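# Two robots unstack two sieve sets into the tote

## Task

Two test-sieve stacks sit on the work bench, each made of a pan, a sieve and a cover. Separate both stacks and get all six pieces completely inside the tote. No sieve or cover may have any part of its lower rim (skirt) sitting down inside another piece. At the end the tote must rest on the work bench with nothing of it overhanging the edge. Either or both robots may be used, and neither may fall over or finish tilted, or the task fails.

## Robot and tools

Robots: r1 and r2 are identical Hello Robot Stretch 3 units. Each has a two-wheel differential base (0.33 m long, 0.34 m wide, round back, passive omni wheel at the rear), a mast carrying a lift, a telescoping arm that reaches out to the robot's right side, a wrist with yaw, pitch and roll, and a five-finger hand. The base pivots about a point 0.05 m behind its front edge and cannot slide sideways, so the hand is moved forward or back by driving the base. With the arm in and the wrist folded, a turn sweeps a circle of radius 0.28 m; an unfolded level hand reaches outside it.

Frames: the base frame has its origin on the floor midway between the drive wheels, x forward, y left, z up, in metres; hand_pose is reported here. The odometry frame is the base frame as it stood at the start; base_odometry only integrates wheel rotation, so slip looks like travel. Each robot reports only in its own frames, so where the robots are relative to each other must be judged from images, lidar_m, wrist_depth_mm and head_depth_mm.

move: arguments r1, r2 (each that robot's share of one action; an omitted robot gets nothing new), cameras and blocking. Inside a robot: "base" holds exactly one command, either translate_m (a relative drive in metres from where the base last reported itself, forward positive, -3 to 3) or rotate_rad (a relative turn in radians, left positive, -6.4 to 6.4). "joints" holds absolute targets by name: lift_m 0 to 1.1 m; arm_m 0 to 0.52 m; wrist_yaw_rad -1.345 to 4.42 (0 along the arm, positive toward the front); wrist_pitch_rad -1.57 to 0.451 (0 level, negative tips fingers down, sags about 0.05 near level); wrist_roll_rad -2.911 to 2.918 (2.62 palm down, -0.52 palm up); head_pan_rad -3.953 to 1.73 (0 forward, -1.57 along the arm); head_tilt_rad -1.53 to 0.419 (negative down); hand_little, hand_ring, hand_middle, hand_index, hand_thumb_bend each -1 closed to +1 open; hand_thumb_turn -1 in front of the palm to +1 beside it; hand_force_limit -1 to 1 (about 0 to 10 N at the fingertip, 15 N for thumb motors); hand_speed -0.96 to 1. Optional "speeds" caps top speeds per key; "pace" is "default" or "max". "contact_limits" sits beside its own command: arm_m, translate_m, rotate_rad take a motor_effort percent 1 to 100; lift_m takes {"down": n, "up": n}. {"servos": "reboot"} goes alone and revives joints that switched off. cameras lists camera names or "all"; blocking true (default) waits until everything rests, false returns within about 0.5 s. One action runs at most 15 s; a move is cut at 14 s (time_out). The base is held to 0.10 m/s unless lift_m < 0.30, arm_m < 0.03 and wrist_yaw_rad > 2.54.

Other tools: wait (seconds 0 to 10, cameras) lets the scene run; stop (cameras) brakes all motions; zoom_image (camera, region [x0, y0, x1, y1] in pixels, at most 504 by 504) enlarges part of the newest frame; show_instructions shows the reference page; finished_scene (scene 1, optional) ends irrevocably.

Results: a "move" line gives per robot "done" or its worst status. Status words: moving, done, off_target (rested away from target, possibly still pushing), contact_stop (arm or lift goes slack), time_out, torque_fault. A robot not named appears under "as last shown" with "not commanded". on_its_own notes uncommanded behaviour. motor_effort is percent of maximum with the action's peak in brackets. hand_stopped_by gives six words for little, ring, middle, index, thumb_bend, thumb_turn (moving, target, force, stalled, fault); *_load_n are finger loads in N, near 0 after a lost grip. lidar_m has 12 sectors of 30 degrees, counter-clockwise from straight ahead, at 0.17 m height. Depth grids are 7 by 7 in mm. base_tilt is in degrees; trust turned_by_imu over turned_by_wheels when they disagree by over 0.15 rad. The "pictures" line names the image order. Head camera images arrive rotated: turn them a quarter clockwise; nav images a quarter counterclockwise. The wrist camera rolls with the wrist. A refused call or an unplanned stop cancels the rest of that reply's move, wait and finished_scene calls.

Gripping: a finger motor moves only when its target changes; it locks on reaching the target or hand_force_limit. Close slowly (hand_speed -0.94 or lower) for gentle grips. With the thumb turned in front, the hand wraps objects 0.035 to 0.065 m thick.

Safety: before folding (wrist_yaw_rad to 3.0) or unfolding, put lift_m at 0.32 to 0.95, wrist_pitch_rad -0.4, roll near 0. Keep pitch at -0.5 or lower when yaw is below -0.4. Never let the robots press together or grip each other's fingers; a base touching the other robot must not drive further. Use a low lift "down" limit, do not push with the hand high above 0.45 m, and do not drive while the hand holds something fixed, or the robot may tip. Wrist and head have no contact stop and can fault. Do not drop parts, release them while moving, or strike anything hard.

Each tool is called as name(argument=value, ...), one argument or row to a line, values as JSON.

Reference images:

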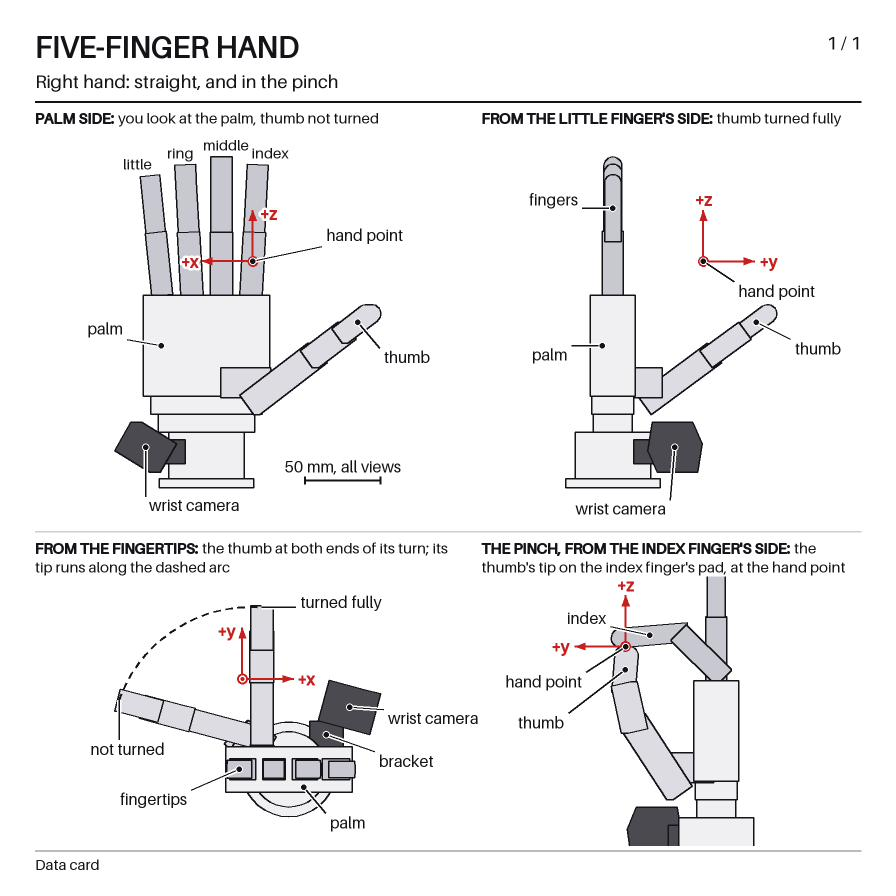

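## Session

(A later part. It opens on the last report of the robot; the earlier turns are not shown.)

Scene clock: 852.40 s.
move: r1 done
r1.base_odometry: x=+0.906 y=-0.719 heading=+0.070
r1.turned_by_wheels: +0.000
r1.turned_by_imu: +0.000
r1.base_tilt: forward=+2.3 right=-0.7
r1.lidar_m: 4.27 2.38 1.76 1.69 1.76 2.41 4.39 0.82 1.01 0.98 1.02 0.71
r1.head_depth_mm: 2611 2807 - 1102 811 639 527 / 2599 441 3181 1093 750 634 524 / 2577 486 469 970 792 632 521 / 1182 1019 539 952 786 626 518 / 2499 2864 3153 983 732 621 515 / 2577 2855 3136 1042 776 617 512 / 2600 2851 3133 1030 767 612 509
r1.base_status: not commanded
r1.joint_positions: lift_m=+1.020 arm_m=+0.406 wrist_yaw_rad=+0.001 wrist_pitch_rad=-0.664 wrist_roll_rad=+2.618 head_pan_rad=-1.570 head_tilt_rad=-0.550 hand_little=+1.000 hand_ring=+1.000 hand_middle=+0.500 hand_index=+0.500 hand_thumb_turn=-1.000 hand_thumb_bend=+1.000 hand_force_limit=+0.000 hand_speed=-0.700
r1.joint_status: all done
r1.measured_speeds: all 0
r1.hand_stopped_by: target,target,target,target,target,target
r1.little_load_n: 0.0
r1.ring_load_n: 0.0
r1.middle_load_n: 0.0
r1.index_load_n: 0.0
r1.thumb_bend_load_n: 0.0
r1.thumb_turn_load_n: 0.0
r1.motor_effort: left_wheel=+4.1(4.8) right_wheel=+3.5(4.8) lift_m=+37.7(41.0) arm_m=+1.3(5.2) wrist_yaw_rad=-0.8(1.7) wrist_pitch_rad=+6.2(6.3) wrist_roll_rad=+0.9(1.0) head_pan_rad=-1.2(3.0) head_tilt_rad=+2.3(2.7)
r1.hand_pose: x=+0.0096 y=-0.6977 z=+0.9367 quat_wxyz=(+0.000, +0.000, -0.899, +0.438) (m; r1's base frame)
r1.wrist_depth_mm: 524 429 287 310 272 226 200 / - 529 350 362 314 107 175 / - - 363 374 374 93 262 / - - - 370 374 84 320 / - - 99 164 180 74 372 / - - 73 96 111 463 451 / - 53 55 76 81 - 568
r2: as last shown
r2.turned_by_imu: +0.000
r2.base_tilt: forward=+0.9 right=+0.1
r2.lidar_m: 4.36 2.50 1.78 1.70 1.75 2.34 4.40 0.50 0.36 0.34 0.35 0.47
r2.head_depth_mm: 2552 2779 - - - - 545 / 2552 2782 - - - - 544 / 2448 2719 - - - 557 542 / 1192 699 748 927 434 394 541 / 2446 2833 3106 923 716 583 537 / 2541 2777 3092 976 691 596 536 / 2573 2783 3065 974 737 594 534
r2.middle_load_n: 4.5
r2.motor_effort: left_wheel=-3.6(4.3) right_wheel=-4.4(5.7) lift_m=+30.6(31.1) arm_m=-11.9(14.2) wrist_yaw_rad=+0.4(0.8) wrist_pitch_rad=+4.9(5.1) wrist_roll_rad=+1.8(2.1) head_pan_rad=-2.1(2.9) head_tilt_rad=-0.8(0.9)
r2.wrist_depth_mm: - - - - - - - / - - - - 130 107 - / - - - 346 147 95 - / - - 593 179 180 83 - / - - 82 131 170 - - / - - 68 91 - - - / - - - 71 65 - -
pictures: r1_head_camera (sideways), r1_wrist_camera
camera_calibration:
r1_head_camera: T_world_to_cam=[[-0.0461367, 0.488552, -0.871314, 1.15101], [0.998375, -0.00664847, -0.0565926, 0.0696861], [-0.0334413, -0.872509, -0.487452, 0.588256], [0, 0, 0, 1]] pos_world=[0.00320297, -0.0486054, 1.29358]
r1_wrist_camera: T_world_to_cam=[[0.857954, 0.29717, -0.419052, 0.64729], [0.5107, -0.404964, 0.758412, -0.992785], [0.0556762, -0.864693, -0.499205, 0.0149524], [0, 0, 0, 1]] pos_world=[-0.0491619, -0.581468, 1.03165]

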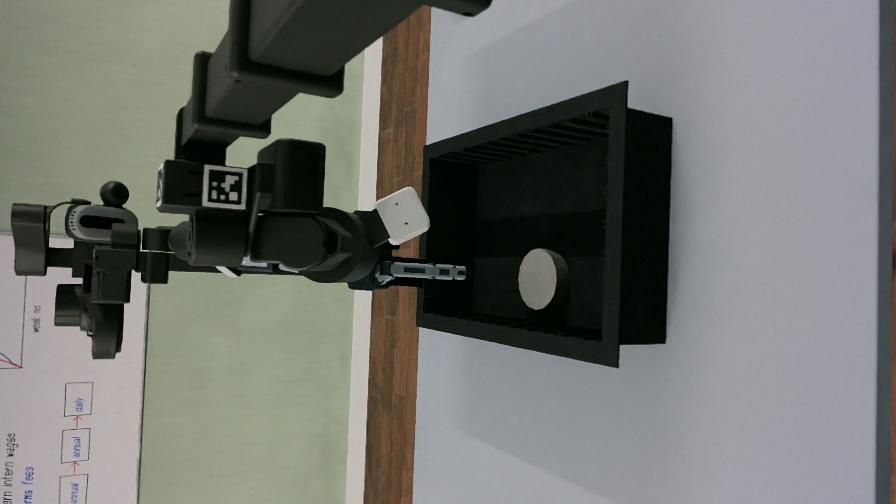

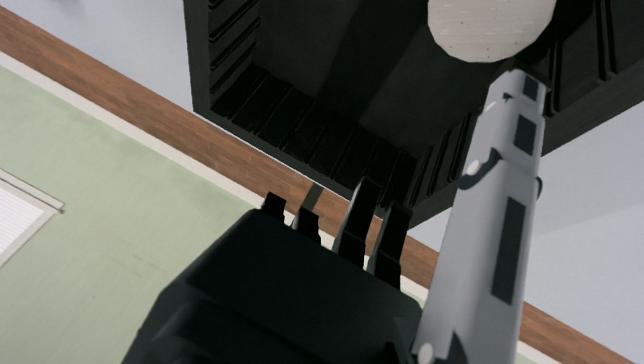

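move(
  r1={"joints": {"arm_m": 0.124, "hand_index": 0.65, "hand_middle": 0.65}},
  r2={"base": {"translate_m": 0.05}},
  cameras=[],
)

move(
  r1={"base": {"translate_m": 0.47}, "joints": {"head_tilt_rad": -0.7}},
  r2={"joints": {"arm_m": 0.375}},
  cameras=["r1_wrist_camera", "r1_head_camera", "r2_head_camera", "r2_wrist_camera"],
)

Scene clock: 931.30 s.
move: r1 done; r2 done
r1.base_odometry: x=+0.906 y=-0.719 heading=+0.070
r1.turned_by_wheels: +0.000
r1.turned_by_imu: +0.000
r1.base_tilt: forward=+2.3 right=-0.8
r1.lidar_m: 4.29 2.38 1.76 1.70 1.76 2.41 4.40 0.82 1.01 0.98 1.01 0.71
r1.head_depth_mm: 2612 2866 - - 755 639 527 / 2610 2800 - - 647 633 524 / 2509 2780 - - 328 596 520 / 1227 2783 3025 964 416 609 518 / 2552 2824 3163 986 676 622 515 / 2592 2836 3180 1042 776 618 512 / 2601 2831 3139 1032 769 613 508
r1.base_status: not commanded
r1.joint_positions: lift_m=+1.020 arm_m=+0.124 wrist_yaw_rad=+0.001 wrist_pitch_rad=-0.664 wrist_roll_rad=+2.618 head_pan_rad=-1.570 head_tilt_rad=-0.550 hand_little=+1.000 hand_ring=+1.000 hand_middle=+0.650 hand_index=+0.650 hand_thumb_turn=-1.000 hand_thumb_bend=+1.000 hand_force_limit=+0.000 hand_speed=-0.700
r1.joint_status: all done
r1.measured_speeds: all 0
r1.hand_stopped_by: target,target,target,target,target,target
r1.little_load_n: 0.0
r1.ring_load_n: 0.0
r1.middle_load_n: 0.0
r1.index_load_n: 0.0
r1.thumb_bend_load_n: 0.0
r1.thumb_turn_load_n: 0.0
r1.motor_effort: left_wheel=+3.2(4.3) right_wheel=+4.3(4.6) lift_m=+22.7(30.9) arm_m=-22.1(24.1) wrist_yaw_rad=-0.6(1.8) wrist_pitch_rad=+5.8(6.3) wrist_roll_rad=+0.8(1.1) head_pan_rad=-2.4(3.3) head_tilt_rad=+1.4(2.3)
r1.hand_pose: x=+0.0096 y=-0.4157 z=+0.9366 quat_wxyz=(+0.000, +0.000, -0.899, +0.438) (m; r1's base frame)
r1.wrist_depth_mm: 516 425 276 297 277 247 223 / 626 539 333 282 303 107 248 / - 703 463 442 285 93 281 / - - 596 508 443 85 322 / - - 99 167 191 74 376 / - - 74 96 111 467 456 / - 53 55 76 81 651 567
r2.base_odometry: x=+0.539 y=-0.836 heading=-0.445
r2.turned_by_wheels: +0.000
r2.turned_by_imu: +0.001
r2.base_tilt: forward=+0.7 right=+0.2
r2.lidar_m: 4.30 2.51 1.79 1.71 1.75 2.35 4.44 0.50 0.35 0.34 0.35 0.46
r2.head_depth_mm: 2533 2756 - - - - 531 / 2546 2813 - - - - 543 / 1141 932 - - - 557 542 / 1193 2758 2981 940 433 395 541 / 2533 2808 3063 940 695 579 537 / 2539 2789 3090 981 741 597 536 / 2538 2782 3044 972 738 594 533
r2.base_status: done
r2.joint_positions: lift_m=+1.050 arm_m=+0.030 wrist_yaw_rad=+0.001 wrist_pitch_rad=-0.662 wrist_roll_rad=+2.615 head_pan_rad=-1.570 head_tilt_rad=-0.550 hand_little=+1.000 hand_ring=+1.000 hand_middle=+0.247 hand_index=+0.253 hand_thumb_turn=-1.000 hand_thumb_bend=+1.000 hand_force_limit=+0.000 hand_speed=-0.940
r2.joint_status: not commanded
r2.measured_speeds: all 0
r2.hand_stopped_by: target,target,force,force,target,target
r2.little_load_n: 0.0
r2.ring_load_n: 0.0
r2.middle_load_n: 4.5
r2.index_load_n: 6.5
r2.thumb_bend_load_n: 2.0
r2.thumb_turn_load_n: 0.5
r2.motor_effort: left_wheel=+5.4(11.8) right_wheel=+5.8(10.9) lift_m=+29.7(30.4) arm_m=-11.7(12.6) wrist_yaw_rad=+0.4(0.8) wrist_pitch_rad=+4.8(5.0) wrist_roll_rad=+2.0(2.0) head_pan_rad=-2.4(2.8) head_tilt_rad=-0.9(1.5)
r2.hand_pose: x=+0.0093 y=-0.3221 z=+0.9669 quat_wxyz=(+0.001, +0.002, -0.899, +0.438) (m; r2's base frame)
r2.wrist_depth_mm: - - - - - - - / 758 - 393 - 130 107 - / - - 544 339 147 96 - / - - 202 178 179 83 - / - - 82 131 169 - - / - - 68 92 - - - / - - - 71 65 - -
pictures: none
No camera images: "cameras" was empty.

Scene clock: 937.13 s.
move: r1 done; r2 done
r1.base_odometry: x=+1.374 y=-0.687 heading=+0.070
r1.turned_by_wheels: +0.000
r1.turned_by_imu: -0.001
r1.base_tilt: forward=+2.3 right=-0.8
r1.lidar_m: 3.82 2.41 1.73 1.70 1.77 2.41 1.29 1.26 1.01 0.98 0.37 3.97
r1.head_depth_mm: 2601 - 3051 806 689 570 1189 / 2584 - - 802 682 567 1184 / 2613 2836 - 333 626 564 1182 / 2616 2877 2804 344 618 559 1176 / 2633 2937 1125 835 666 559 1172 / 2618 2944 2595 829 664 566 1138 / 2603 2955 2699 1955 659 563 1088
r1.base_status: done
r1.joint_positions: lift_m=+1.020 arm_m=+0.124 wrist_yaw_rad=+0.001 wrist_pitch_rad=-0.664 wrist_roll_rad=+2.618 head_pan_rad=-1.570 head_tilt_rad=-0.700 hand_little=+1.000 hand_ring=+1.000 hand_middle=+0.650 hand_index=+0.650 hand_thumb_turn=-1.000 hand_thumb_bend=+1.000 hand_force_limit=+0.000 hand_speed=-0.700
r1.joint_status: all done
r1.measured_speeds: all 0
r1.hand_stopped_by: target,target,target,target,target,target
r1.little_load_n: 0.0
r1.ring_load_n: 0.0
r1.middle_load_n: 0.0
r1.index_load_n: 0.0
r1.thumb_bend_load_n: 0.0
r1.thumb_turn_load_n: 0.0
r1.motor_effort: left_wheel=+4.0(11.0) right_wheel=+4.1(12.2) lift_m=+16.4(23.9) arm_m=-22.1(22.6) wrist_yaw_rad=+0.0(1.8) wrist_pitch_rad=+5.4(6.4) wrist_roll_rad=+0.8(1.0) head_pan_rad=-2.1(3.5) head_tilt_rad=-4.9(5.2)
r1.hand_pose: x=+0.0096 y=-0.4157 z=+0.9366 quat_wxyz=(+0.000, +0.000, -0.899, +0.438) (m; r1's base frame)
r1.wrist_depth_mm: 409 432 363 313 270 217 221 / 589 514 431 365 321 108 249 / - 640 540 441 375 93 282 / - - 704 534 462 85 326 / - - 99 166 192 74 - / - - 73 96 111 - - / 890 53 55 76 81 - -
r2.base_odometry: x=+0.539 y=-0.836 heading=-0.445
r2.turned_by_wheels: +0.000
r2.turned_by_imu: +0.001
r2.base_tilt: forward=+0.8 right=+0.2
r2.lidar_m: 4.32 2.51 1.79 1.70 1.76 2.35 4.43 0.50 0.35 0.34 0.35 0.46
r2.head_depth_mm: 1227 331 3040 1012 760 606 533 / 2468 411 3097 963 684 603 543 / 2491 415 526 939 747 604 541 / 2540 2743 2903 899 741 599 539 / 2536 2814 3069 938 695 598 537 / 2559 2814 3083 980 742 594 535 / 2512 2773 3040 971 736 593 535
r2.base_status: not commanded
r2.joint_positions: lift_m=+1.050 arm_m=+0.375 wrist_yaw_rad=+0.001 wrist_pitch_rad=-0.663 wrist_roll_rad=+2.615 head_pan_rad=-1.570 head_tilt_rad=-0.550 hand_little=+1.000 hand_ring=+1.000 hand_middle=+0.247 hand_index=+0.253 hand_thumb_turn=-1.000 hand_thumb_bend=+1.000 hand_force_limit=+0.000 hand_speed=-0.940
r2.joint_status: all done
r2.measured_speeds: all 0
r2.hand_stopped_by: target,target,force,force,target,target
r2.little_load_n: 0.0
r2.ring_load_n: 0.0
r2.middle_load_n: 4.5
r2.index_load_n: 6.0
r2.thumb_bend_load_n: 2.0
r2.thumb_turn_load_n: 0.5
r2.motor_effort: left_wheel=+5.9(6.0) right_wheel=+5.3(6.1) lift_m=+29.3(30.1) arm_m=+11.0(20.3) wrist_yaw_rad=+0.1(1.0) wrist_pitch_rad=+4.9(5.3) wrist_roll_rad=+1.9(2.0) head_pan_rad=-2.0(2.8) head_tilt_rad=-1.8(2.1)
r2.hand_pose: x=+0.0093 y=-0.6669 z=+0.9667 quat_wxyz=(+0.001, +0.002, -0.899, +0.438) (m; r2's base frame)
r2.wrist_depth_mm: - - 320 - - - 201 / - - 370 - 130 107 205 / - - - 377 147 96 - / - - - 599 179 83 - / - - 82 131 170 - - / - - 68 92 - - - / - - - 71 65 - -
pictures: r1_head_camera (sideways), r1_wrist_camera, r2_head_camera (sideways), r2_wrist_camera
camera_calibration:
r1_head_camera: T_world_to_cam=[[-0.0462715, 0.613179, -0.788587, 1.04317], [0.998369, 0.00195822, -0.0570581, 0.070284], [-0.0334426, -0.789941, -0.61227, 0.750638], [0, 0, 0, 1]] pos_world=[0.00320298, -0.0468285, 1.28623]
r1_wrist_camera: T_world_to_cam=[[0.857954, 0.29717, -0.419052, 0.563488], [0.5107, -0.404964, 0.758412, -0.878585], [0.0556762, -0.864693, -0.499205, 0.258796], [0, 0, 0, 1]] pos_world=[-0.0491619, -0.299468, 1.03165]
r2_head_camera: T_world_to_cam=[[-0.0328677, 0.517864, -0.854831, 1.12688], [0.999453, 0.0202779, -0.0261438, 0.0333149], [0.0037952, -0.855222, -0.518247, 0.635559], [0, 0, 0, 1]] pos_world=[0.00132917, -0.0407011, 1.29354]
r2_wrist_camera: T_world_to_cam=[[0.84212, 0.36736, -0.394818, 0.671164], [0.518028, -0.347478, 0.781605, -0.993633], [0.14994, -0.862732, -0.48292, 0.0512718], [0, 0, 0, 1]] pos_world=[-0.0581588, -0.54759, 1.06638]

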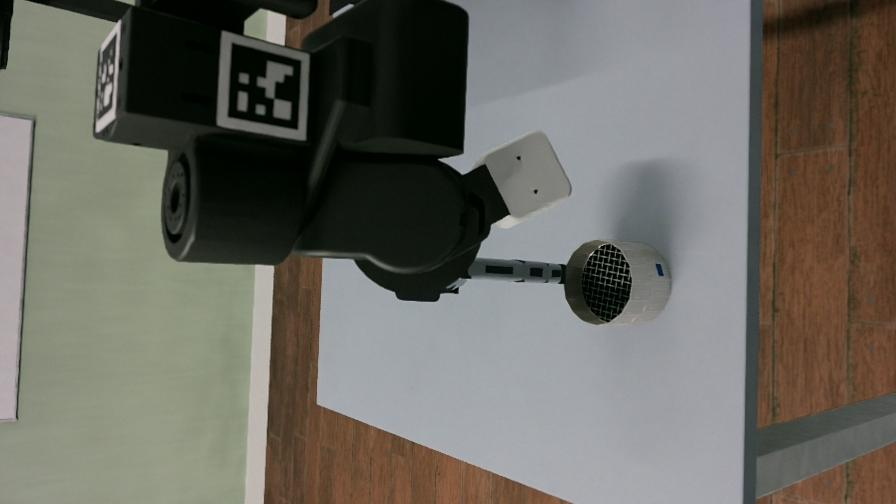

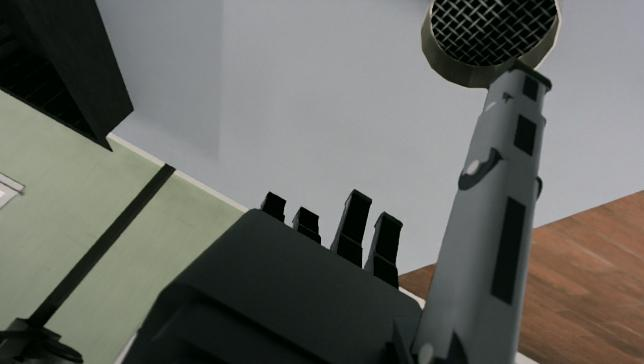

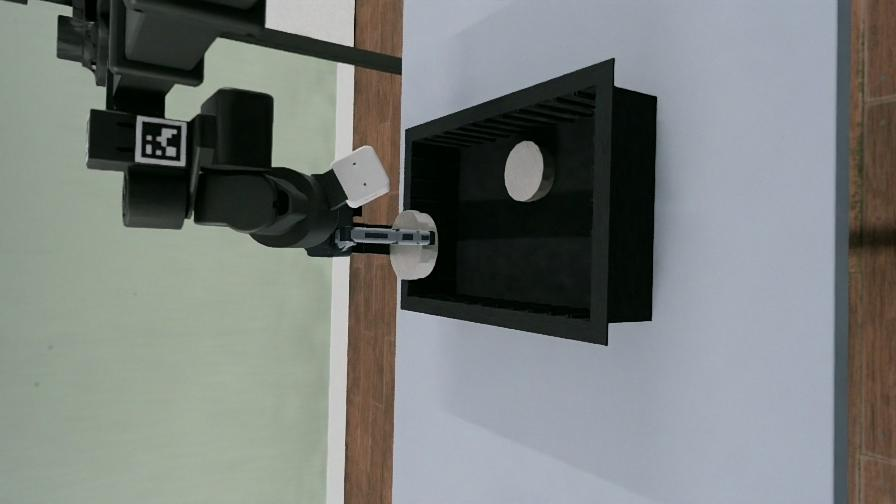

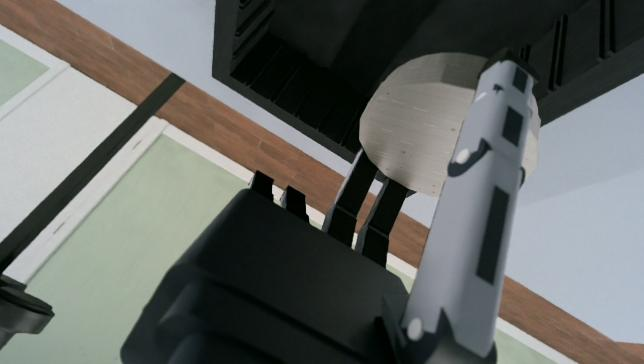

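move(
  r1={"joints": {"arm_m": 0.12}},
  r2={"joints": {"lift_m": 0.9}, "speeds": {"lift_m": 0.06}, "contact_limits": {"lift_m": {"down": 15}}},
  cameras=[],
)

move(
  r1={"joints": {"lift_m": 0.903, "hand_speed": -0.94}, "speeds": {"lift_m": 0.06}, "contact_limits": {"lift_m": {"down": 18}}},
  r2={"joints": {"lift_m": 0.871}, "speeds": {"lift_m": 0.03}, "contact_limits": {"lift_m": {"down": 13}}},
  cameras=["r1_wrist_camera", "r2_head_camera", "r2_wrist_camera"],
)

Scene clock: 993.53 s.
move: r1 done; r2 done
r1.base_odometry: x=+1.374 y=-0.687 heading=+0.070
r1.turned_by_wheels: +0.000
r1.turned_by_imu: +0.000
r1.base_tilt: forward=+2.2 right=-0.7
r1.lidar_m: 3.81 2.41 1.74 1.70 1.76 2.42 1.30 1.26 1.02 0.98 0.37 3.96
r1.head_depth_mm: 1208 - 3064 807 691 571 1191 / 2587 - - 803 682 567 1189 / 2622 2861 - 330 625 563 1181 / 2642 2929 2785 416 614 560 1174 / 2613 2947 1121 833 666 568 1166 / 2622 2928 2580 828 663 565 1134 / 2591 2935 2700 1943 657 561 1084
r1.base_status: not commanded
r1.joint_positions: lift_m=+1.020 arm_m=+0.120 wrist_yaw_rad=+0.001 wrist_pitch_rad=-0.664 wrist_roll_rad=+2.618 head_pan_rad=-1.570 head_tilt_rad=-0.700 hand_little=+1.000 hand_ring=+1.000 hand_middle=+0.650 hand_index=+0.650 hand_thumb_turn=-1.000 hand_thumb_bend=+1.000 hand_force_limit=+0.000 hand_speed=-0.700
r1.joint_status: all done
r1.measured_speeds: all 0
r1.hand_stopped_by: target,target,target,target,target,target
r1.little_load_n: 0.0
r1.ring_load_n: 0.0
r1.middle_load_n: 0.0
r1.index_load_n: 0.0
r1.thumb_bend_load_n: 0.0
r1.thumb_turn_load_n: 0.0
r1.motor_effort: left_wheel=+4.1(5.4) right_wheel=+4.1(4.7) lift_m=+16.6(18.0) arm_m=-22.3(23.3) wrist_yaw_rad=-1.2(1.6) wrist_pitch_rad=+6.3(6.4) wrist_roll_rad=+0.8(1.1) head_pan_rad=-1.0(3.3) head_tilt_rad=-4.9(5.1)
r1.hand_pose: x=+0.0096 y=-0.4117 z=+0.9366 quat_wxyz=(+0.000, +0.000, -0.899, +0.438) (m; r1's base frame)
r1.wrist_depth_mm: 405 428 364 312 268 218 224 / 588 517 435 368 317 108 250 / - 639 543 437 376 93 283 / - - 700 529 465 84 323 / - - 99 166 191 74 - / 911 - 73 96 111 - - / - 54 55 76 81 - -
r2.base_odometry: x=+0.539 y=-0.836 heading=-0.445
r2.turned_by_wheels: +0.000
r2.turned_by_imu: +0.001
r2.base_tilt: forward=+0.8 right=+0.2
r2.lidar_m: 4.33 2.51 1.79 1.71 1.76 2.34 4.45 0.50 0.35 0.34 0.35 0.46
r2.head_depth_mm: 1228 2764 2997 336 300 590 532 / 2521 2820 2951 486 637 604 543 / 2568 2829 498 514 746 602 542 / 2535 2797 3036 806 743 599 539 / 2562 2795 3112 938 693 597 537 / 2521 2809 3105 977 740 596 535 / 2556 2769 3087 974 738 594 534
r2.base_status: not commanded
r2.joint_positions: lift_m=+0.900 arm_m=+0.375 wrist_yaw_rad=+0.001 wrist_pitch_rad=-0.663 wrist_roll_rad=+2.615 head_pan_rad=-1.570 head_tilt_rad=-0.550 hand_little=+1.000 hand_ring=+1.000 hand_middle=+0.247 hand_index=+0.253 hand_thumb_turn=-1.000 hand_thumb_bend=+1.000 hand_force_limit=+0.000 hand_speed=-0.940
r2.joint_status: all done
r2.measured_speeds: all 0
r2.hand_stopped_by: target,target,force,force,target,target
r2.little_load_n: 0.0
r2.ring_load_n: 0.0
r2.middle_load_n: 4.5
r2.index_load_n: 6.5
r2.thumb_bend_load_n: 2.0
r2.thumb_turn_load_n: 0.5
r2.motor_effort: left_wheel=+5.6(6.0) right_wheel=+5.7(6.1) lift_m=+25.8(28.1) arm_m=-5.1(5.1) wrist_yaw_rad=+0.3(0.8) wrist_pitch_rad=+4.9(5.2) wrist_roll_rad=+1.8(1.9) head_pan_rad=-2.5(2.6) head_tilt_rad=-2.2(2.7)
r2.contact_limits: lift_m down 15 (down: maximum 72; up: maximum 65)
r2.hand_pose: x=+0.0093 y=-0.6669 z=+0.8167 quat_wxyz=(+0.001, +0.002, -0.899, +0.438) (m; r2's base frame)
r2.wrist_depth_mm: 134 158 173 156 151 142 128 / 468 211 - 176 130 108 143 / - 245 - - 147 96 153 / - 878 307 182 179 84 144 / - - 82 132 169 163 140 / - - 68 91 - 153 133 / - - - 71 65 159 -
pictures: none
No camera images: "cameras" was empty.

Scene clock: 996.07 s.
move: r1 done; r2 done
r1.base_odometry: x=+1.374 y=-0.687 heading=+0.070
r1.turned_by_wheels: +0.000
r1.turned_by_imu: +0.000
r1.base_tilt: forward=+2.2 right=-0.7
r1.lidar_m: 3.82 2.42 1.73 1.70 1.76 2.40 1.30 1.26 1.01 0.98 0.37 3.96
r1.head_depth_mm: 1234 2853 1561 296 - 555 1189 / 2583 2956 2862 294 290 553 1186 / 2634 2957 2851 296 293 545 1181 / 2636 2970 2784 842 304 545 1177 / 2619 2946 1122 838 631 569 1168 / 2639 2951 2588 830 663 566 1136 / 2615 2949 2678 1969 659 562 1086
r1.base_status: not commanded
r1.joint_positions: lift_m=+0.903 arm_m=+0.120 wrist_yaw_rad=+0.001 wrist_pitch_rad=-0.664 wrist_roll_rad=+2.618 head_pan_rad=-1.570 head_tilt_rad=-0.700 hand_little=+1.000 hand_ring=+1.000 hand_middle=+0.650 hand_index=+0.650 hand_thumb_turn=-1.000 hand_thumb_bend=+1.000 hand_force_limit=+0.000 hand_speed=-0.940
r1.joint_status: all done
r1.measured_speeds: all 0
r1.hand_stopped_by: target,target,target,target,target,target
r1.little_load_n: 0.0
r1.ring_load_n: -0.5
r1.middle_load_n: 0.0
r1.index_load_n: 0.0
r1.thumb_bend_load_n: 0.0
r1.thumb_turn_load_n: 0.0
r1.motor_effort: left_wheel=+2.7(4.9) right_wheel=+4.0(4.7) lift_m=+16.8(19.3) arm_m=-19.0(22.4) wrist_yaw_rad=-1.4(1.9) wrist_pitch_rad=+5.9(6.4) wrist_roll_rad=+0.9(1.0) head_pan_rad=-1.7(3.1) head_tilt_rad=-4.6(5.2)
r1.contact_limits: lift_m down 18 (down: maximum 72; up: maximum 65)
r1.hand_pose: x=+0.0096 y=-0.4116 z=+0.8196 quat_wxyz=(+0.000, +0.000, -0.899, +0.437) (m; r1's base frame)
r1.wrist_depth_mm: 293 244 206 179 155 140 127 / 384 303 246 208 138 114 143 / 457 400 307 250 162 93 160 / - 581 407 312 185 84 185 / - - 99 167 184 74 215 / - - 73 96 111 266 258 / 881 53 55 76 81 - -
r2.base_odometry: x=+0.539 y=-0.836 heading=-0.445
r2.turned_by_wheels: +0.000
r2.turned_by_imu: +0.000
r2.base_tilt: forward=+0.9 right=+0.1
r2.lidar_m: 4.33 2.51 1.79 1.70 1.75 2.35 4.45 0.50 0.35 0.34 0.35 0.46
r2.head_depth_mm: 2530 1278 3030 967 300 - 531 / 2563 2805 3027 428 635 605 543 / 2552 2786 3007 523 633 604 541 / 2508 2813 3080 901 741 600 539 / 2560 2779 3070 937 693 599 538 / 2520 2809 3083 979 740 595 537 / 2551 2795 3066 977 737 594 532
r2.base_status: not commanded
r2.joint_positions: lift_m=+0.871 arm_m=+0.375 wrist_yaw_rad=+0.001 wrist_pitch_rad=-0.655 wrist_roll_rad=+2.617 head_pan_rad=-1.570 head_tilt_rad=-0.550 hand_little=+1.000 hand_ring=+1.000 hand_middle=+0.247 hand_index=+0.253 hand_thumb_turn=-1.000 hand_thumb_bend=+1.001 hand_force_limit=+0.000 hand_speed=-0.940
r2.joint_status: all done
r2.measured_speeds: all 0
r2.hand_stopped_by: target,target,force,force,target,target
r2.little_load_n: 0.0
r2.ring_load_n: 0.0
r2.middle_load_n: 4.0
r2.index_load_n: 5.5
r2.thumb_bend_load_n: 2.0
r2.thumb_turn_load_n: -0.5
r2.motor_effort: left_wheel=+5.7(6.0) right_wheel=+5.0(6.0) lift_m=+19.3(26.5) arm_m=-12.8(12.8) wrist_yaw_rad=-0.1(0.7) wrist_pitch_rad=+3.6(5.3) wrist_roll_rad=+1.3(1.9) head_pan_rad=-1.9(2.6) head_tilt_rad=-2.7(3.0)
r2.contact_limits: lift_m down 13 (down: maximum 72; up: maximum 65)
r2.hand_pose: x=+0.0094 y=-0.6686 z=+0.7889 quat_wxyz=(+0.001, +0.001, -0.897, +0.441) (m; r2's base frame)
r2.wrist_depth_mm: 133 157 142 132 131 117 104 / 142 191 168 149 131 109 117 / 167 226 - - 146 96 133 / - 257 304 178 179 82 145 / - - 82 131 169 160 139 / - - 68 91 - - 132 / 669 - - 72 65 138 115
pictures: r1_wrist_camera, r2_head_camera (sideways), r2_wrist_camera
camera_calibration:
r1_wrist_camera: T_world_to_cam=[[0.857966, 0.297219, -0.418994, 0.513232], [0.510681, -0.405074, 0.758367, -0.788223], [0.055678, -0.864625, -0.499324, 0.203977], [0, 0, 0, 1]] pos_world=[-0.0491618, -0.295468, 0.914653]
r2_head_camera: T_world_to_cam=[[-0.0328677, 0.517864, -0.854831, 1.12688], [0.999453, 0.0202779, -0.0261438, 0.0333149], [0.0037952, -0.855222, -0.518247, 0.635559], [0, 0, 0, 1]] pos_world=[0.00132917, -0.0407011, 1.29354]
r2_wrist_camera: T_world_to_cam=[[0.84285, 0.363683, -0.396659, 0.60046], [0.516894, -0.342, 0.784765, -0.854087], [0.149748, -0.86647, -0.47624, -0.0438619], [0, 0, 0, 1]] pos_world=[-0.058057, -0.54848, 0.887547]

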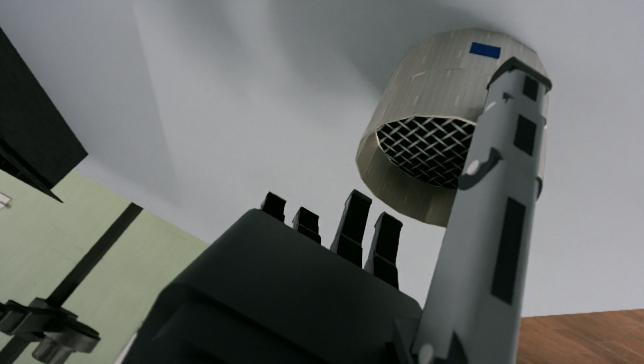

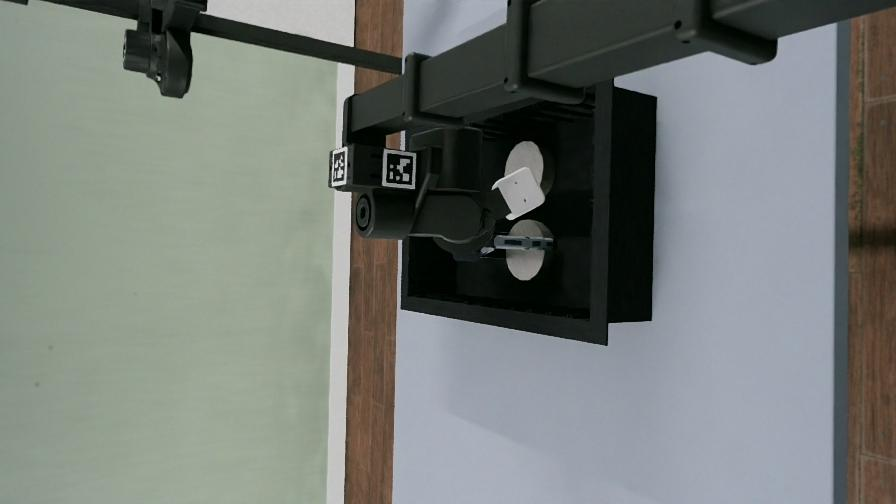

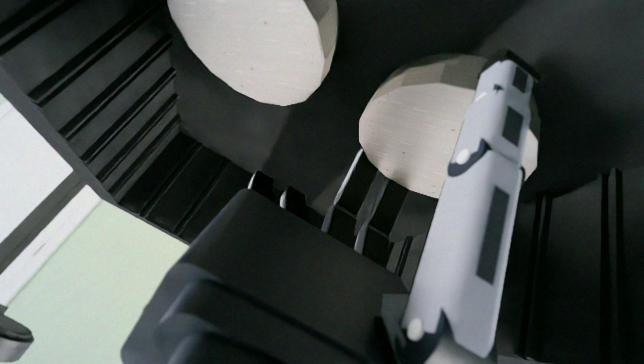

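move(
  r1={"joints": {"hand_index": 0.2, "hand_middle": 0.2, "hand_force_limit": -0.3}},
  r2={"joints": {"hand_index": 0.5, "hand_middle": 0.5, "hand_speed": -0.7}},
  cameras=["r1_wrist_camera"],
)

move(
  r2={"joints": {"lift_m": 1.02}, "speeds": {"lift_m": 0.08}},
  cameras=["r2_head_camera", "r2_wrist_camera"],
)

Scene clock: 1006.03 s.
move: r1 off_target; r2 done
r1.base_odometry: x=+1.374 y=-0.687 heading=+0.070
r1.turned_by_wheels: +0.000
r1.turned_by_imu: +0.000
r1.base_tilt: forward=+2.3 right=-0.7
r1.lidar_m: 3.82 2.40 1.73 1.69 1.77 2.41 1.29 1.26 1.01 0.98 0.37 4.00
r1.head_depth_mm: 1235 2875 1556 296 - 556 1190 / 2588 2963 2875 294 289 552 1189 / 2607 2922 2856 297 293 544 1178 / 2625 2941 2813 842 304 544 1174 / 2620 2947 1120 839 631 566 1164 / 2631 2943 2578 831 664 565 1136 / 2629 2930 2698 1956 658 562 1084
r1.base_status: not commanded
r1.joint_positions: lift_m=+0.903 arm_m=+0.120 wrist_yaw_rad=+0.001 wrist_pitch_rad=-0.664 wrist_roll_rad=+2.618 head_pan_rad=-1.570 head_tilt_rad=-0.700 hand_little=+1.000 hand_ring=+1.000 hand_middle=+0.268 hand_index=+0.279 hand_thumb_turn=-1.000 hand_thumb_bend=+1.000 hand_force_limit=-0.300 hand_speed=-0.940
r1.joint_status: hand_middle off_target (ended at +0.268, target +0.200); hand_index off_target (ended at +0.279, target +0.200); the others done
r1.measured_speeds: all 0
r1.hand_stopped_by: target,target,force,force,target,target
r1.little_load_n: 0.0
r1.ring_load_n: 0.0
r1.middle_load_n: 3.5
r1.index_load_n: 3.5
r1.thumb_bend_load_n: 1.0
r1.thumb_turn_load_n: 0.5
r1.motor_effort: left_wheel=+3.5(4.8) right_wheel=+3.6(4.6) lift_m=+18.1(18.1) arm_m=-11.1(14.9) wrist_yaw_rad=-0.4(1.7) wrist_pitch_rad=+5.7(6.3) wrist_roll_rad=+0.8(1.1) head_pan_rad=-2.0(2.6) head_tilt_rad=-4.7(5.2)
r1.contact_limits: lift_m down 18 (down: maximum 72; up: maximum 65)
r1.hand_pose: x=+0.0096 y=-0.4117 z=+0.8197 quat_wxyz=(+0.000, +0.000, -0.899, +0.438) (m; r1's base frame)
r1.wrist_depth_mm: 292 244 207 179 157 137 127 / 381 302 248 209 136 115 142 / 458 400 307 250 165 93 160 / - 586 408 313 181 83 186 / - - 99 160 171 74 215 / - - 73 94 111 266 259 / 878 53 55 76 81 - -
r2.base_odometry: x=+0.539 y=-0.836 heading=-0.445
r2.turned_by_wheels: +0.000
r2.turned_by_imu: +0.001
r2.base_tilt: forward=+0.7 right=+0.1
r2.lidar_m: 4.32 2.51 1.79 1.70 1.75 2.34 4.43 0.50 0.35 0.34 0.35 0.46
r2.head_depth_mm: 2510 1292 3017 965 301 - 1140 / 2536 2858 3048 428 631 605 542 / 2560 2795 3035 526 633 603 541 / 2529 2829 3047 897 743 599 540 / 2510 2792 3068 939 692 598 538 / 2561 2801 3034 971 737 595 536 / 2542 2757 3078 971 737 593 533
r2.base_status: not commanded
r2.joint_positions: lift_m=+0.871 arm_m=+0.375 wrist_yaw_rad=+0.001 wrist_pitch_rad=-0.659 wrist_roll_rad=+2.617 head_pan_rad=-1.570 head_tilt_rad=-0.550 hand_little=+1.000 hand_ring=+1.000 hand_middle=+0.500 hand_index=+0.500 hand_thumb_turn=-1.000 hand_thumb_bend=+1.000 hand_force_limit=+0.000 hand_speed=-0.700
r2.joint_status: all done
r2.measured_speeds: all 0
r2.hand_stopped_by: target,target,target,target,target,target
r2.little_load_n: 0.0
r2.ring_load_n: 0.0
r2.middle_load_n: 0.0
r2.index_load_n: 0.0
r2.thumb_bend_load_n: -0.5
r2.thumb_turn_load_n: 0.0
r2.motor_effort: left_wheel=+4.9(5.8) right_wheel=+5.0(6.0) lift_m=+31.1(33.0) arm_m=-5.0(14.9) wrist_yaw_rad=-0.4(0.8) wrist_pitch_rad=+4.3(5.1) wrist_roll_rad=+1.4(1.5) head_pan_rad=-2.2(2.5) head_tilt_rad=-1.7(3.3)
r2.contact_limits: lift_m down 13 (down: maximum 72; up: maximum 65)
r2.hand_pose: x=+0.0094 y=-0.6679 z=+0.7884 quat_wxyz=(+0.001, +0.001, -0.898, +0.440) (m; r2's base frame)
r2.wrist_depth_mm: 133 154 142 131 129 116 103 / 143 204 166 149 135 110 117 / 168 229 - - 143 97 132 / - 248 203 193 176 83 145 / - - 82 134 88 162 140 / - - 68 92 - - 132 / - - - 71 65 138 115
pictures: r1_wrist_camera
camera_calibration:
r1_wrist_camera: T_world_to_cam=[[0.857964, 0.297103, -0.419079, 0.513275], [0.510684, -0.404867, 0.758475, -0.78826], [0.055674, -0.864762, -0.499087, 0.203718], [0, 0, 0, 1]] pos_world=[-0.0491619, -0.295468, 0.914652]

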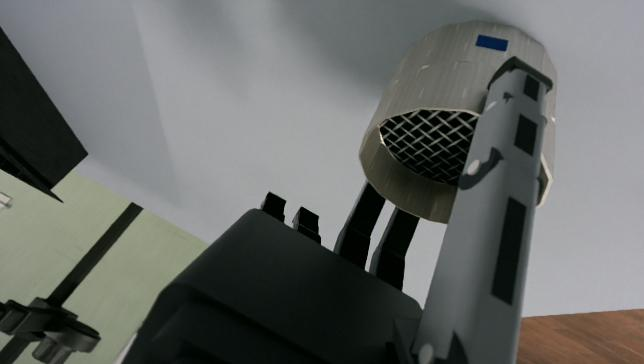

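Scene clock: 1008.57 s.
move: r2 done
r1: as last shown
r1.base_tilt: forward=+2.4 right=-0.7
r1.lidar_m: 3.83 2.41 1.74 1.69 1.77 2.40 1.29 1.26 1.01 0.98 0.37 3.97
r1.head_depth_mm: 2576 2876 1565 296 - 555 1187 / 2630 2948 2872 293 289 553 1189 / 2646 2965 2835 296 293 545 1181 / 2630 2981 2804 843 303 545 1177 / 2620 2928 1122 839 631 567 1176 / 2606 2955 2581 830 662 567 1140 / 2615 2950 2685 1954 658 563 1084
r1.thumb_bend_load_n: 1.5
r1.motor_effort: left_wheel=+4.3(4.9) right_wheel=+4.1(4.5) lift_m=+20.9(21.8) arm_m=-7.8(11.2) wrist_yaw_rad=-0.4(1.7) wrist_pitch_rad=+5.7(6.4) wrist_roll_rad=+0.9(1.1) head_pan_rad=-1.5(2.9) head_tilt_rad=-4.6(5.0)
r1.contact_limits: lift_m down 18 (down: maximum 72; up: maximum 65)
r1.wrist_depth_mm: 294 245 206 179 157 137 127 / 386 301 247 209 135 114 143 / 462 397 305 250 164 93 160 / - 583 410 311 182 83 186 / - - 99 160 171 74 215 / - - 74 94 111 266 259 / - 54 55 76 81 - -
r2.base_odometry: x=+0.539 y=-0.836 heading=-0.445
r2.turned_by_wheels: +0.000
r2.turned_by_imu: +0.000
r2.base_tilt: forward=+0.8 right=+0.1
r2.lidar_m: 4.31 2.51 1.78 1.70 1.76 2.35 4.43 0.50 0.35 0.34 0.35 0.46
r2.head_depth_mm: 2497 340 3013 1012 759 607 545 / 2551 424 3034 958 684 602 543 / 2560 431 470 926 747 602 540 / 2527 2765 2993 922 743 599 539 / 2552 2831 3095 939 693 596 538 / 2529 2798 3076 980 739 595 536 / 2522 2815 3087 974 736 591 533
r2.base_status: not commanded
r2.joint_positions: lift_m=+1.020 arm_m=+0.375 wrist_yaw_rad=+0.001 wrist_pitch_rad=-0.660 wrist_roll_rad=+2.617 head_pan_rad=-1.570 head_tilt_rad=-0.550 hand_little=+1.000 hand_ring=+1.000 hand_middle=+0.500 hand_index=+0.500 hand_thumb_turn=-1.000 hand_thumb_bend=+1.000 hand_force_limit=+0.000 hand_speed=-0.700
r2.joint_status: all done
r2.measured_speeds: all 0
r2.hand_stopped_by: target,target,target,target,target,target
r2.little_load_n: 0.0
r2.ring_load_n: 0.0
r2.middle_load_n: 0.0
r2.index_load_n: 0.0
r2.thumb_bend_load_n: 0.0
r2.thumb_turn_load_n: 0.0
r2.motor_effort: left_wheel=+5.5(6.0) right_wheel=+5.7(6.0) lift_m=+31.4(35.6) arm_m=+3.2(5.4) wrist_yaw_rad=+0.6(0.8) wrist_pitch_rad=+4.1(4.6) wrist_roll_rad=+1.3(1.5) head_pan_rad=-2.1(2.4) head_tilt_rad=-1.8(2.6)
r2.hand_pose: x=+0.0094 y=-0.6677 z=+0.9373 quat_wxyz=(+0.001, +0.001, -0.898, +0.440) (m; r2's base frame)
r2.wrist_depth_mm: - - 297 - - 230 199 / - - 363 - - 105 179 / - - - 373 - 96 194 / - - - 362 203 83 - / - - 82 134 88 - - / 694 - 68 92 - - - / - - - 71 65 - -
pictures: r2_head_camera (sideways), r2_wrist_camera
camera_calibration:
r2_head_camera: T_world_to_cam=[[-0.0328621, 0.518436, -0.854485, 1.12637], [0.999453, 0.0202928, -0.0261252, 0.0332889], [0.00379566, -0.854876, -0.518819, 0.636263], [0, 0, 0, 1]] pos_world=[0.00132919, -0.0406992, 1.29344]
r2_wrist_camera: T_world_to_cam=[[0.842857, 0.36533, -0.395128, 0.658664], [0.516881, -0.345267, 0.783342, -0.971097], [0.149754, -0.864479, -0.479843, 0.032312], [0, 0, 0, 1]] pos_world=[-0.058057, -0.547984, 1.03646]

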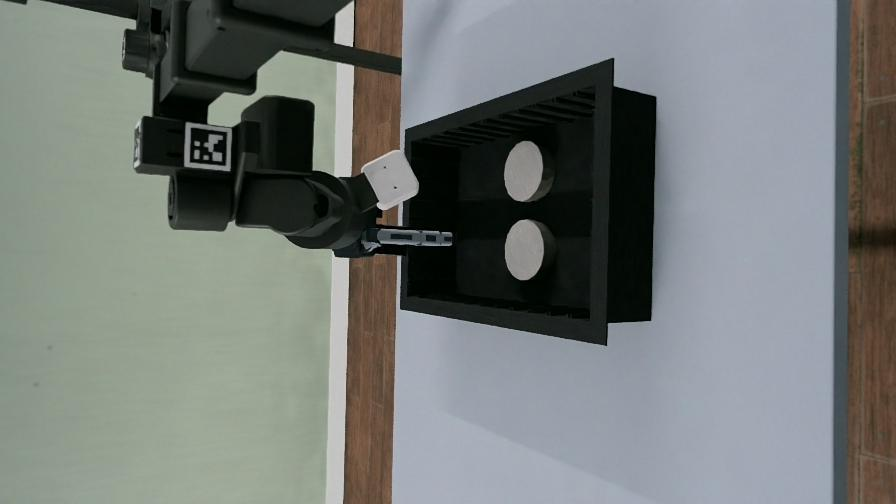

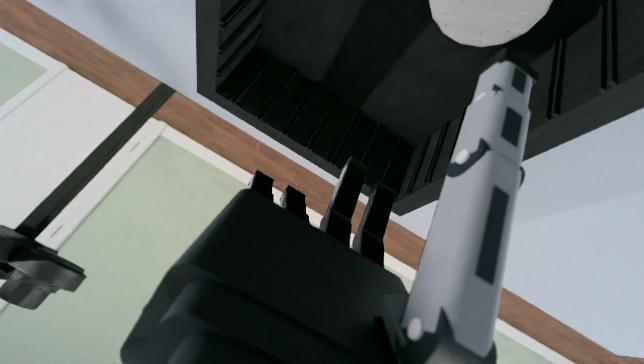

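move(
  r1={"joints": {"hand_index": 0.15, "hand_middle": 0.15, "hand_force_limit": 0.1}},
  r2={"joints": {"arm_m": 0.133, "hand_index": 0.65, "hand_middle": 0.65}},
  cameras=[],
)

move(
  r1={"joints": {"lift_m": 0.925}, "speeds": {"lift_m": 0.02}},
  r2={"base": {"translate_m": 0.44}, "joints": {"head_tilt_rad": -0.7}},
  cameras=["r1_wrist_camera", "r2_wrist_camera", "r2_head_camera"],
)

Scene clock: 1030.23 s.
move: r1 off_target; r2 done
r1.base_odometry: x=+1.374 y=-0.687 heading=+0.070
r1.turned_by_wheels: +0.000
r1.turned_by_imu: +0.000
r1.base_tilt: forward=+2.3 right=-0.7
r1.lidar_m: 3.81 2.41 1.74 1.69 1.76 2.40 1.30 1.26 1.01 0.98 0.37 3.97
r1.head_depth_mm: 2607 2865 1558 297 - 554 1191 / 2615 2979 2926 293 289 553 1187 / 2644 2966 2838 297 293 545 1185 / 2619 2978 2816 843 304 546 1170 / 2606 2964 1123 838 631 565 1168 / 2624 2918 2587 830 663 566 1137 / 2633 2950 2673 1947 659 563 1084
r1.base_status: not commanded
r1.joint_positions: lift_m=+0.903 arm_m=+0.120 wrist_yaw_rad=+0.001 wrist_pitch_rad=-0.664 wrist_roll_rad=+2.618 head_pan_rad=-1.570 head_tilt_rad=-0.700 hand_little=+1.000 hand_ring=+1.000 hand_middle=+0.259 hand_index=+0.271 hand_thumb_turn=-1.000 hand_thumb_bend=+1.001 hand_force_limit=+0.100 hand_speed=-0.940
r1.joint_status: hand_middle off_target (ended at +0.259, target +0.150); hand_index off_target (ended at +0.271, target +0.150); the others done
r1.measured_speeds: all 0
r1.hand_stopped_by: target,target,force,force,target,target
r1.little_load_n: 0.0
r1.ring_load_n: 0.0
r1.middle_load_n: 6.5
r1.index_load_n: 6.5
r1.thumb_bend_load_n: 2.5
r1.thumb_turn_load_n: 0.5
r1.motor_effort: left_wheel=+4.3(5.1) right_wheel=+4.3(4.7) lift_m=+30.1(30.9) arm_m=+0.1(4.1) wrist_yaw_rad=-0.5(1.9) wrist_pitch_rad=+5.4(6.3) wrist_roll_rad=+0.8(1.0) head_pan_rad=-1.2(3.1) head_tilt_rad=-4.6(5.1)
r1.contact_limits: lift_m down 18 (down: maximum 72; up: maximum 65)
r1.hand_pose: x=+0.0096 y=-0.4117 z=+0.8197 quat_wxyz=(+0.000, +0.000, -0.899, +0.438) (m; r1's base frame)
r1.wrist_depth_mm: 294 243 207 179 157 137 128 / 385 303 246 209 135 114 143 / 458 402 307 250 164 93 160 / - 588 407 314 181 83 186 / - - 99 160 172 74 215 / - - 73 94 111 266 260 / - 53 55 76 81 - -
r2.base_odometry: x=+0.539 y=-0.836 heading=-0.445
r2.turned_by_wheels: +0.000
r2.turned_by_imu: +0.001
r2.base_tilt: forward=+0.8 right=+0.1
r2.lidar_m: 4.33 2.50 1.79 1.70 1.75 2.34 4.45 0.50 0.35 0.34 0.35 0.46
r2.head_depth_mm: 2538 1266 - - 757 606 546 / 2566 2751 - - 631 602 543 / 2537 2792 - - 348 603 540 / 2558 2822 3058 928 631 600 540 / 2493 2816 3028 940 693 597 537 / 2541 2772 3050 980 739 596 534 / 2537 2792 3079 974 735 593 533
r2.base_status: not commanded
r2.joint_positions: lift_m=+1.020 arm_m=+0.133 wrist_yaw_rad=+0.001 wrist_pitch_rad=-0.660 wrist_roll_rad=+2.617 head_pan_rad=-1.570 head_tilt_rad=-0.550 hand_little=+1.000 hand_ring=+1.000 hand_middle=+0.650 hand_index=+0.650 hand_thumb_turn=-1.000 hand_thumb_bend=+1.000 hand_force_limit=+0.000 hand_speed=-0.700
r2.joint_status: all done
r2.measured_speeds: all 0
r2.hand_stopped_by: target,target,target,target,target,target
r2.little_load_n: 0.0
r2.ring_load_n: 0.0
r2.middle_load_n: 0.0
r2.index_load_n: 0.0
r2.thumb_bend_load_n: 0.0
r2.thumb_turn_load_n: 0.0
r2.motor_effort: left_wheel=+4.8(5.7) right_wheel=+5.3(6.0) lift_m=+26.1(29.4) arm_m=-15.5(19.4) wrist_yaw_rad=+0.2(0.6) wrist_pitch_rad=+4.4(4.6) wrist_roll_rad=+1.2(1.5) head_pan_rad=-2.1(2.4) head_tilt_rad=+0.0(0.9)
r2.hand_pose: x=+0.0094 y=-0.4257 z=+0.9373 quat_wxyz=(+0.001, +0.001, -0.898, +0.440) (m; r2's base frame)
r2.wrist_depth_mm: - - 290 223 - - - / 648 - 365 - 232 105 - / - - 485 426 - 95 - / - - 203 207 - 83 - / - - 82 133 88 - - / 948 - 68 92 - - - / - - - 72 65 - -
pictures: none
No camera images: "cameras" was empty.

Scene clock: 1035.77 s.
move: r1 done; r2 done
r1.base_odometry: x=+1.374 y=-0.687 heading=+0.070
r1.turned_by_wheels: +0.000
r1.turned_by_imu: +0.000
r1.base_tilt: forward=+2.3 right=-0.7
r1.lidar_m: 3.79 2.41 1.74 1.70 1.76 2.41 1.30 1.26 1.01 0.98 0.37 3.98
r1.head_depth_mm: 2629 2981 3046 - - 569 1188 / 2629 2949 3018 - - 566 1190 / 2630 2968 2850 - 290 549 1177 / 2611 2933 2807 785 290 558 1174 / 2627 2931 1119 835 632 564 1167 / 2625 2937 2598 830 663 565 1137 / 2598 2937 2699 1940 658 562 1084
r1.base_status: not commanded
r1.joint_positions: lift_m=+0.925 arm_m=+0.120 wrist_yaw_rad=+0.001 wrist_pitch_rad=-0.670 wrist_roll_rad=+2.618 head_pan_rad=-1.570 head_tilt_rad=-0.700 hand_little=+1.000 hand_ring=+1.000 hand_middle=+0.259 hand_index=+0.271 hand_thumb_turn=-1.000 hand_thumb_bend=+1.001 hand_force_limit=+0.100 hand_speed=-0.940
r1.joint_status: all done
r1.measured_speeds: all 0
r1.hand_stopped_by: target,target,force,force,target,target
r1.little_load_n: 0.0
r1.ring_load_n: 0.0
r1.middle_load_n: 6.0
r1.index_load_n: 6.5
r1.thumb_bend_load_n: 2.0
r1.thumb_turn_load_n: 0.5
r1.motor_effort: left_wheel=+3.9(4.8) right_wheel=+3.9(4.8) lift_m=+17.5(41.0) arm_m=+7.6(7.6) wrist_yaw_rad=-0.2(1.8) wrist_pitch_rad=+6.8(7.3) wrist_roll_rad=+0.8(1.1) head_pan_rad=-1.5(3.6) head_tilt_rad=-4.7(5.0)
r1.hand_pose: x=+0.0096 y=-0.4104 z=+0.8408 quat_wxyz=(+0.000, +0.000, -0.900, +0.435) (m; r1's base frame)
r1.wrist_depth_mm: 331 277 234 203 174 146 145 / 399 341 280 238 134 108 161 / 475 451 346 288 164 93 182 / - 651 455 353 182 83 209 / - - 99 160 171 74 245 / - - 73 94 111 303 307 / - 53 55 76 81 - -
r2.base_odometry: x=+0.936 y=-1.025 heading=-0.446
r2.turned_by_wheels: +0.000
r2.turned_by_imu: +0.001
r2.base_tilt: forward=+0.9 right=+0.2
r2.lidar_m: 3.87 2.53 1.80 1.72 1.77 2.36 4.88 0.48 0.34 0.32 0.33 4.10
r2.head_depth_mm: 2494 - - 784 655 560 1156 / 2540 - - 757 651 559 1149 / 2553 - - 345 647 558 1140 / 2562 2892 1049 749 604 568 1136 / 2561 2925 1049 796 644 565 1138 / 2566 2904 1045 795 641 564 938 / 2526 2871 2502 1806 639 562 1091
r2.base_status: done
r2.joint_positions: lift_m=+1.020 arm_m=+0.133 wrist_yaw_rad=+0.001 wrist_pitch_rad=-0.660 wrist_roll_rad=+2.617 head_pan_rad=-1.570 head_tilt_rad=-0.700 hand_little=+1.000 hand_ring=+1.000 hand_middle=+0.650 hand_index=+0.650 hand_thumb_turn=-1.000 hand_thumb_bend=+1.000 hand_force_limit=+0.000 hand_speed=-0.700
r2.joint_status: all done
r2.measured_speeds: all 0
r2.hand_stopped_by: target,target,target,target,target,target
r2.little_load_n: 0.0
r2.ring_load_n: 0.0
r2.middle_load_n: 0.0
r2.index_load_n: -0.5
r2.thumb_bend_load_n: 0.0
r2.thumb_turn_load_n: 0.0
r2.motor_effort: left_wheel=-0.3(10.4) right_wheel=+11.0(15.3) lift_m=+24.9(26.5) arm_m=-2.7(15.4) wrist_yaw_rad=+0.0(0.9) wrist_pitch_rad=+4.3(4.6) wrist_roll_rad=+1.3(1.5) head_pan_rad=-1.6(2.2) head_tilt_rad=-4.0(4.8)
r2.hand_pose: x=+0.0094 y=-0.4257 z=+0.9373 quat_wxyz=(+0.001, +0.001, -0.898, +0.440) (m; r2's base frame)
r2.wrist_depth_mm: 520 - - - 236 225 - / - - - - - 105 - / - - - - - 95 - / - - 767 200 - 83 - / - - 82 133 88 - - / - - 68 92 - - - / - - - 71 65 - -
pictures: r1_wrist_camera, r2_head_camera (sideways), r2_wrist_camera
camera_calibration:
r1_wrist_camera: T_world_to_cam=[[0.857968, 0.299543, -0.417331, 0.521287], [0.510677, -0.409291, 0.756102, -0.803597], [0.0556754, -0.861832, -0.504128, 0.220805], [0, 0, 0, 1]] pos_world=[-0.0491618, -0.294756, 0.936464]
r2_head_camera: T_world_to_cam=[[-0.0329631, 0.63994, -0.767717, 1.01323], [0.99945, 0.0239465, -0.0229521, 0.0291498], [0.00369618, -0.768052, -0.640377, 0.794474], [0, 0, 0, 1]] pos_world=[0.00132889, -0.0389055, 1.2873]
r2_wrist_camera: T_world_to_cam=[[0.842849, 0.365366, -0.395112, 0.570248], [0.516896, -0.345333, 0.783303, -0.887521], [0.149747, -0.864438, -0.47992, 0.241609], [0, 0, 0, 1]] pos_world=[-0.058057, -0.305984, 1.03646]

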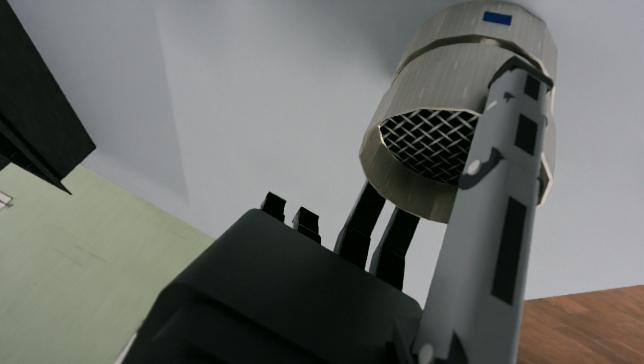

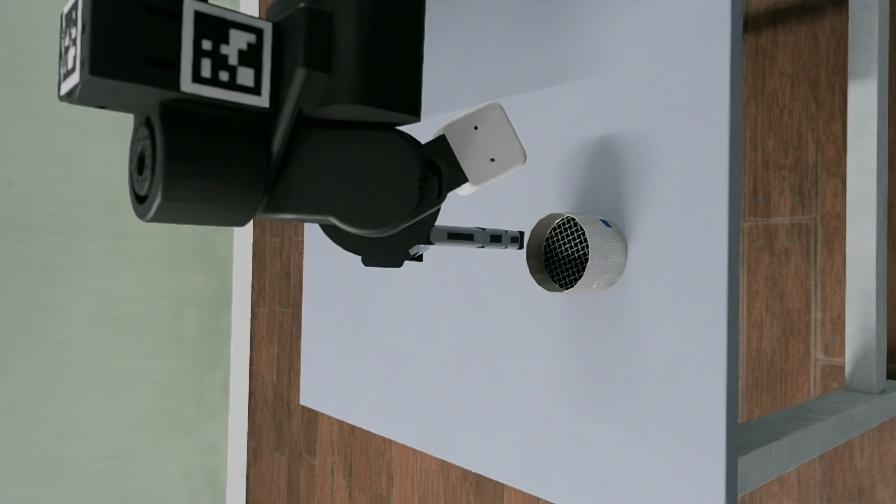

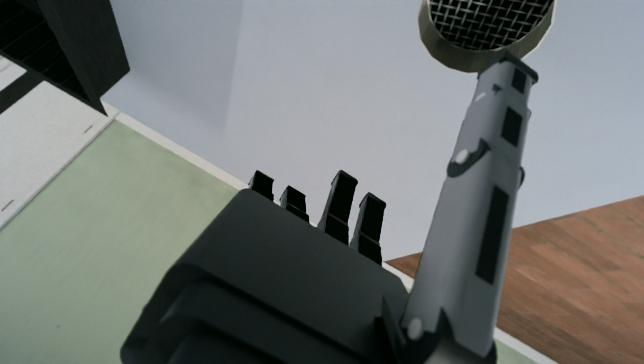

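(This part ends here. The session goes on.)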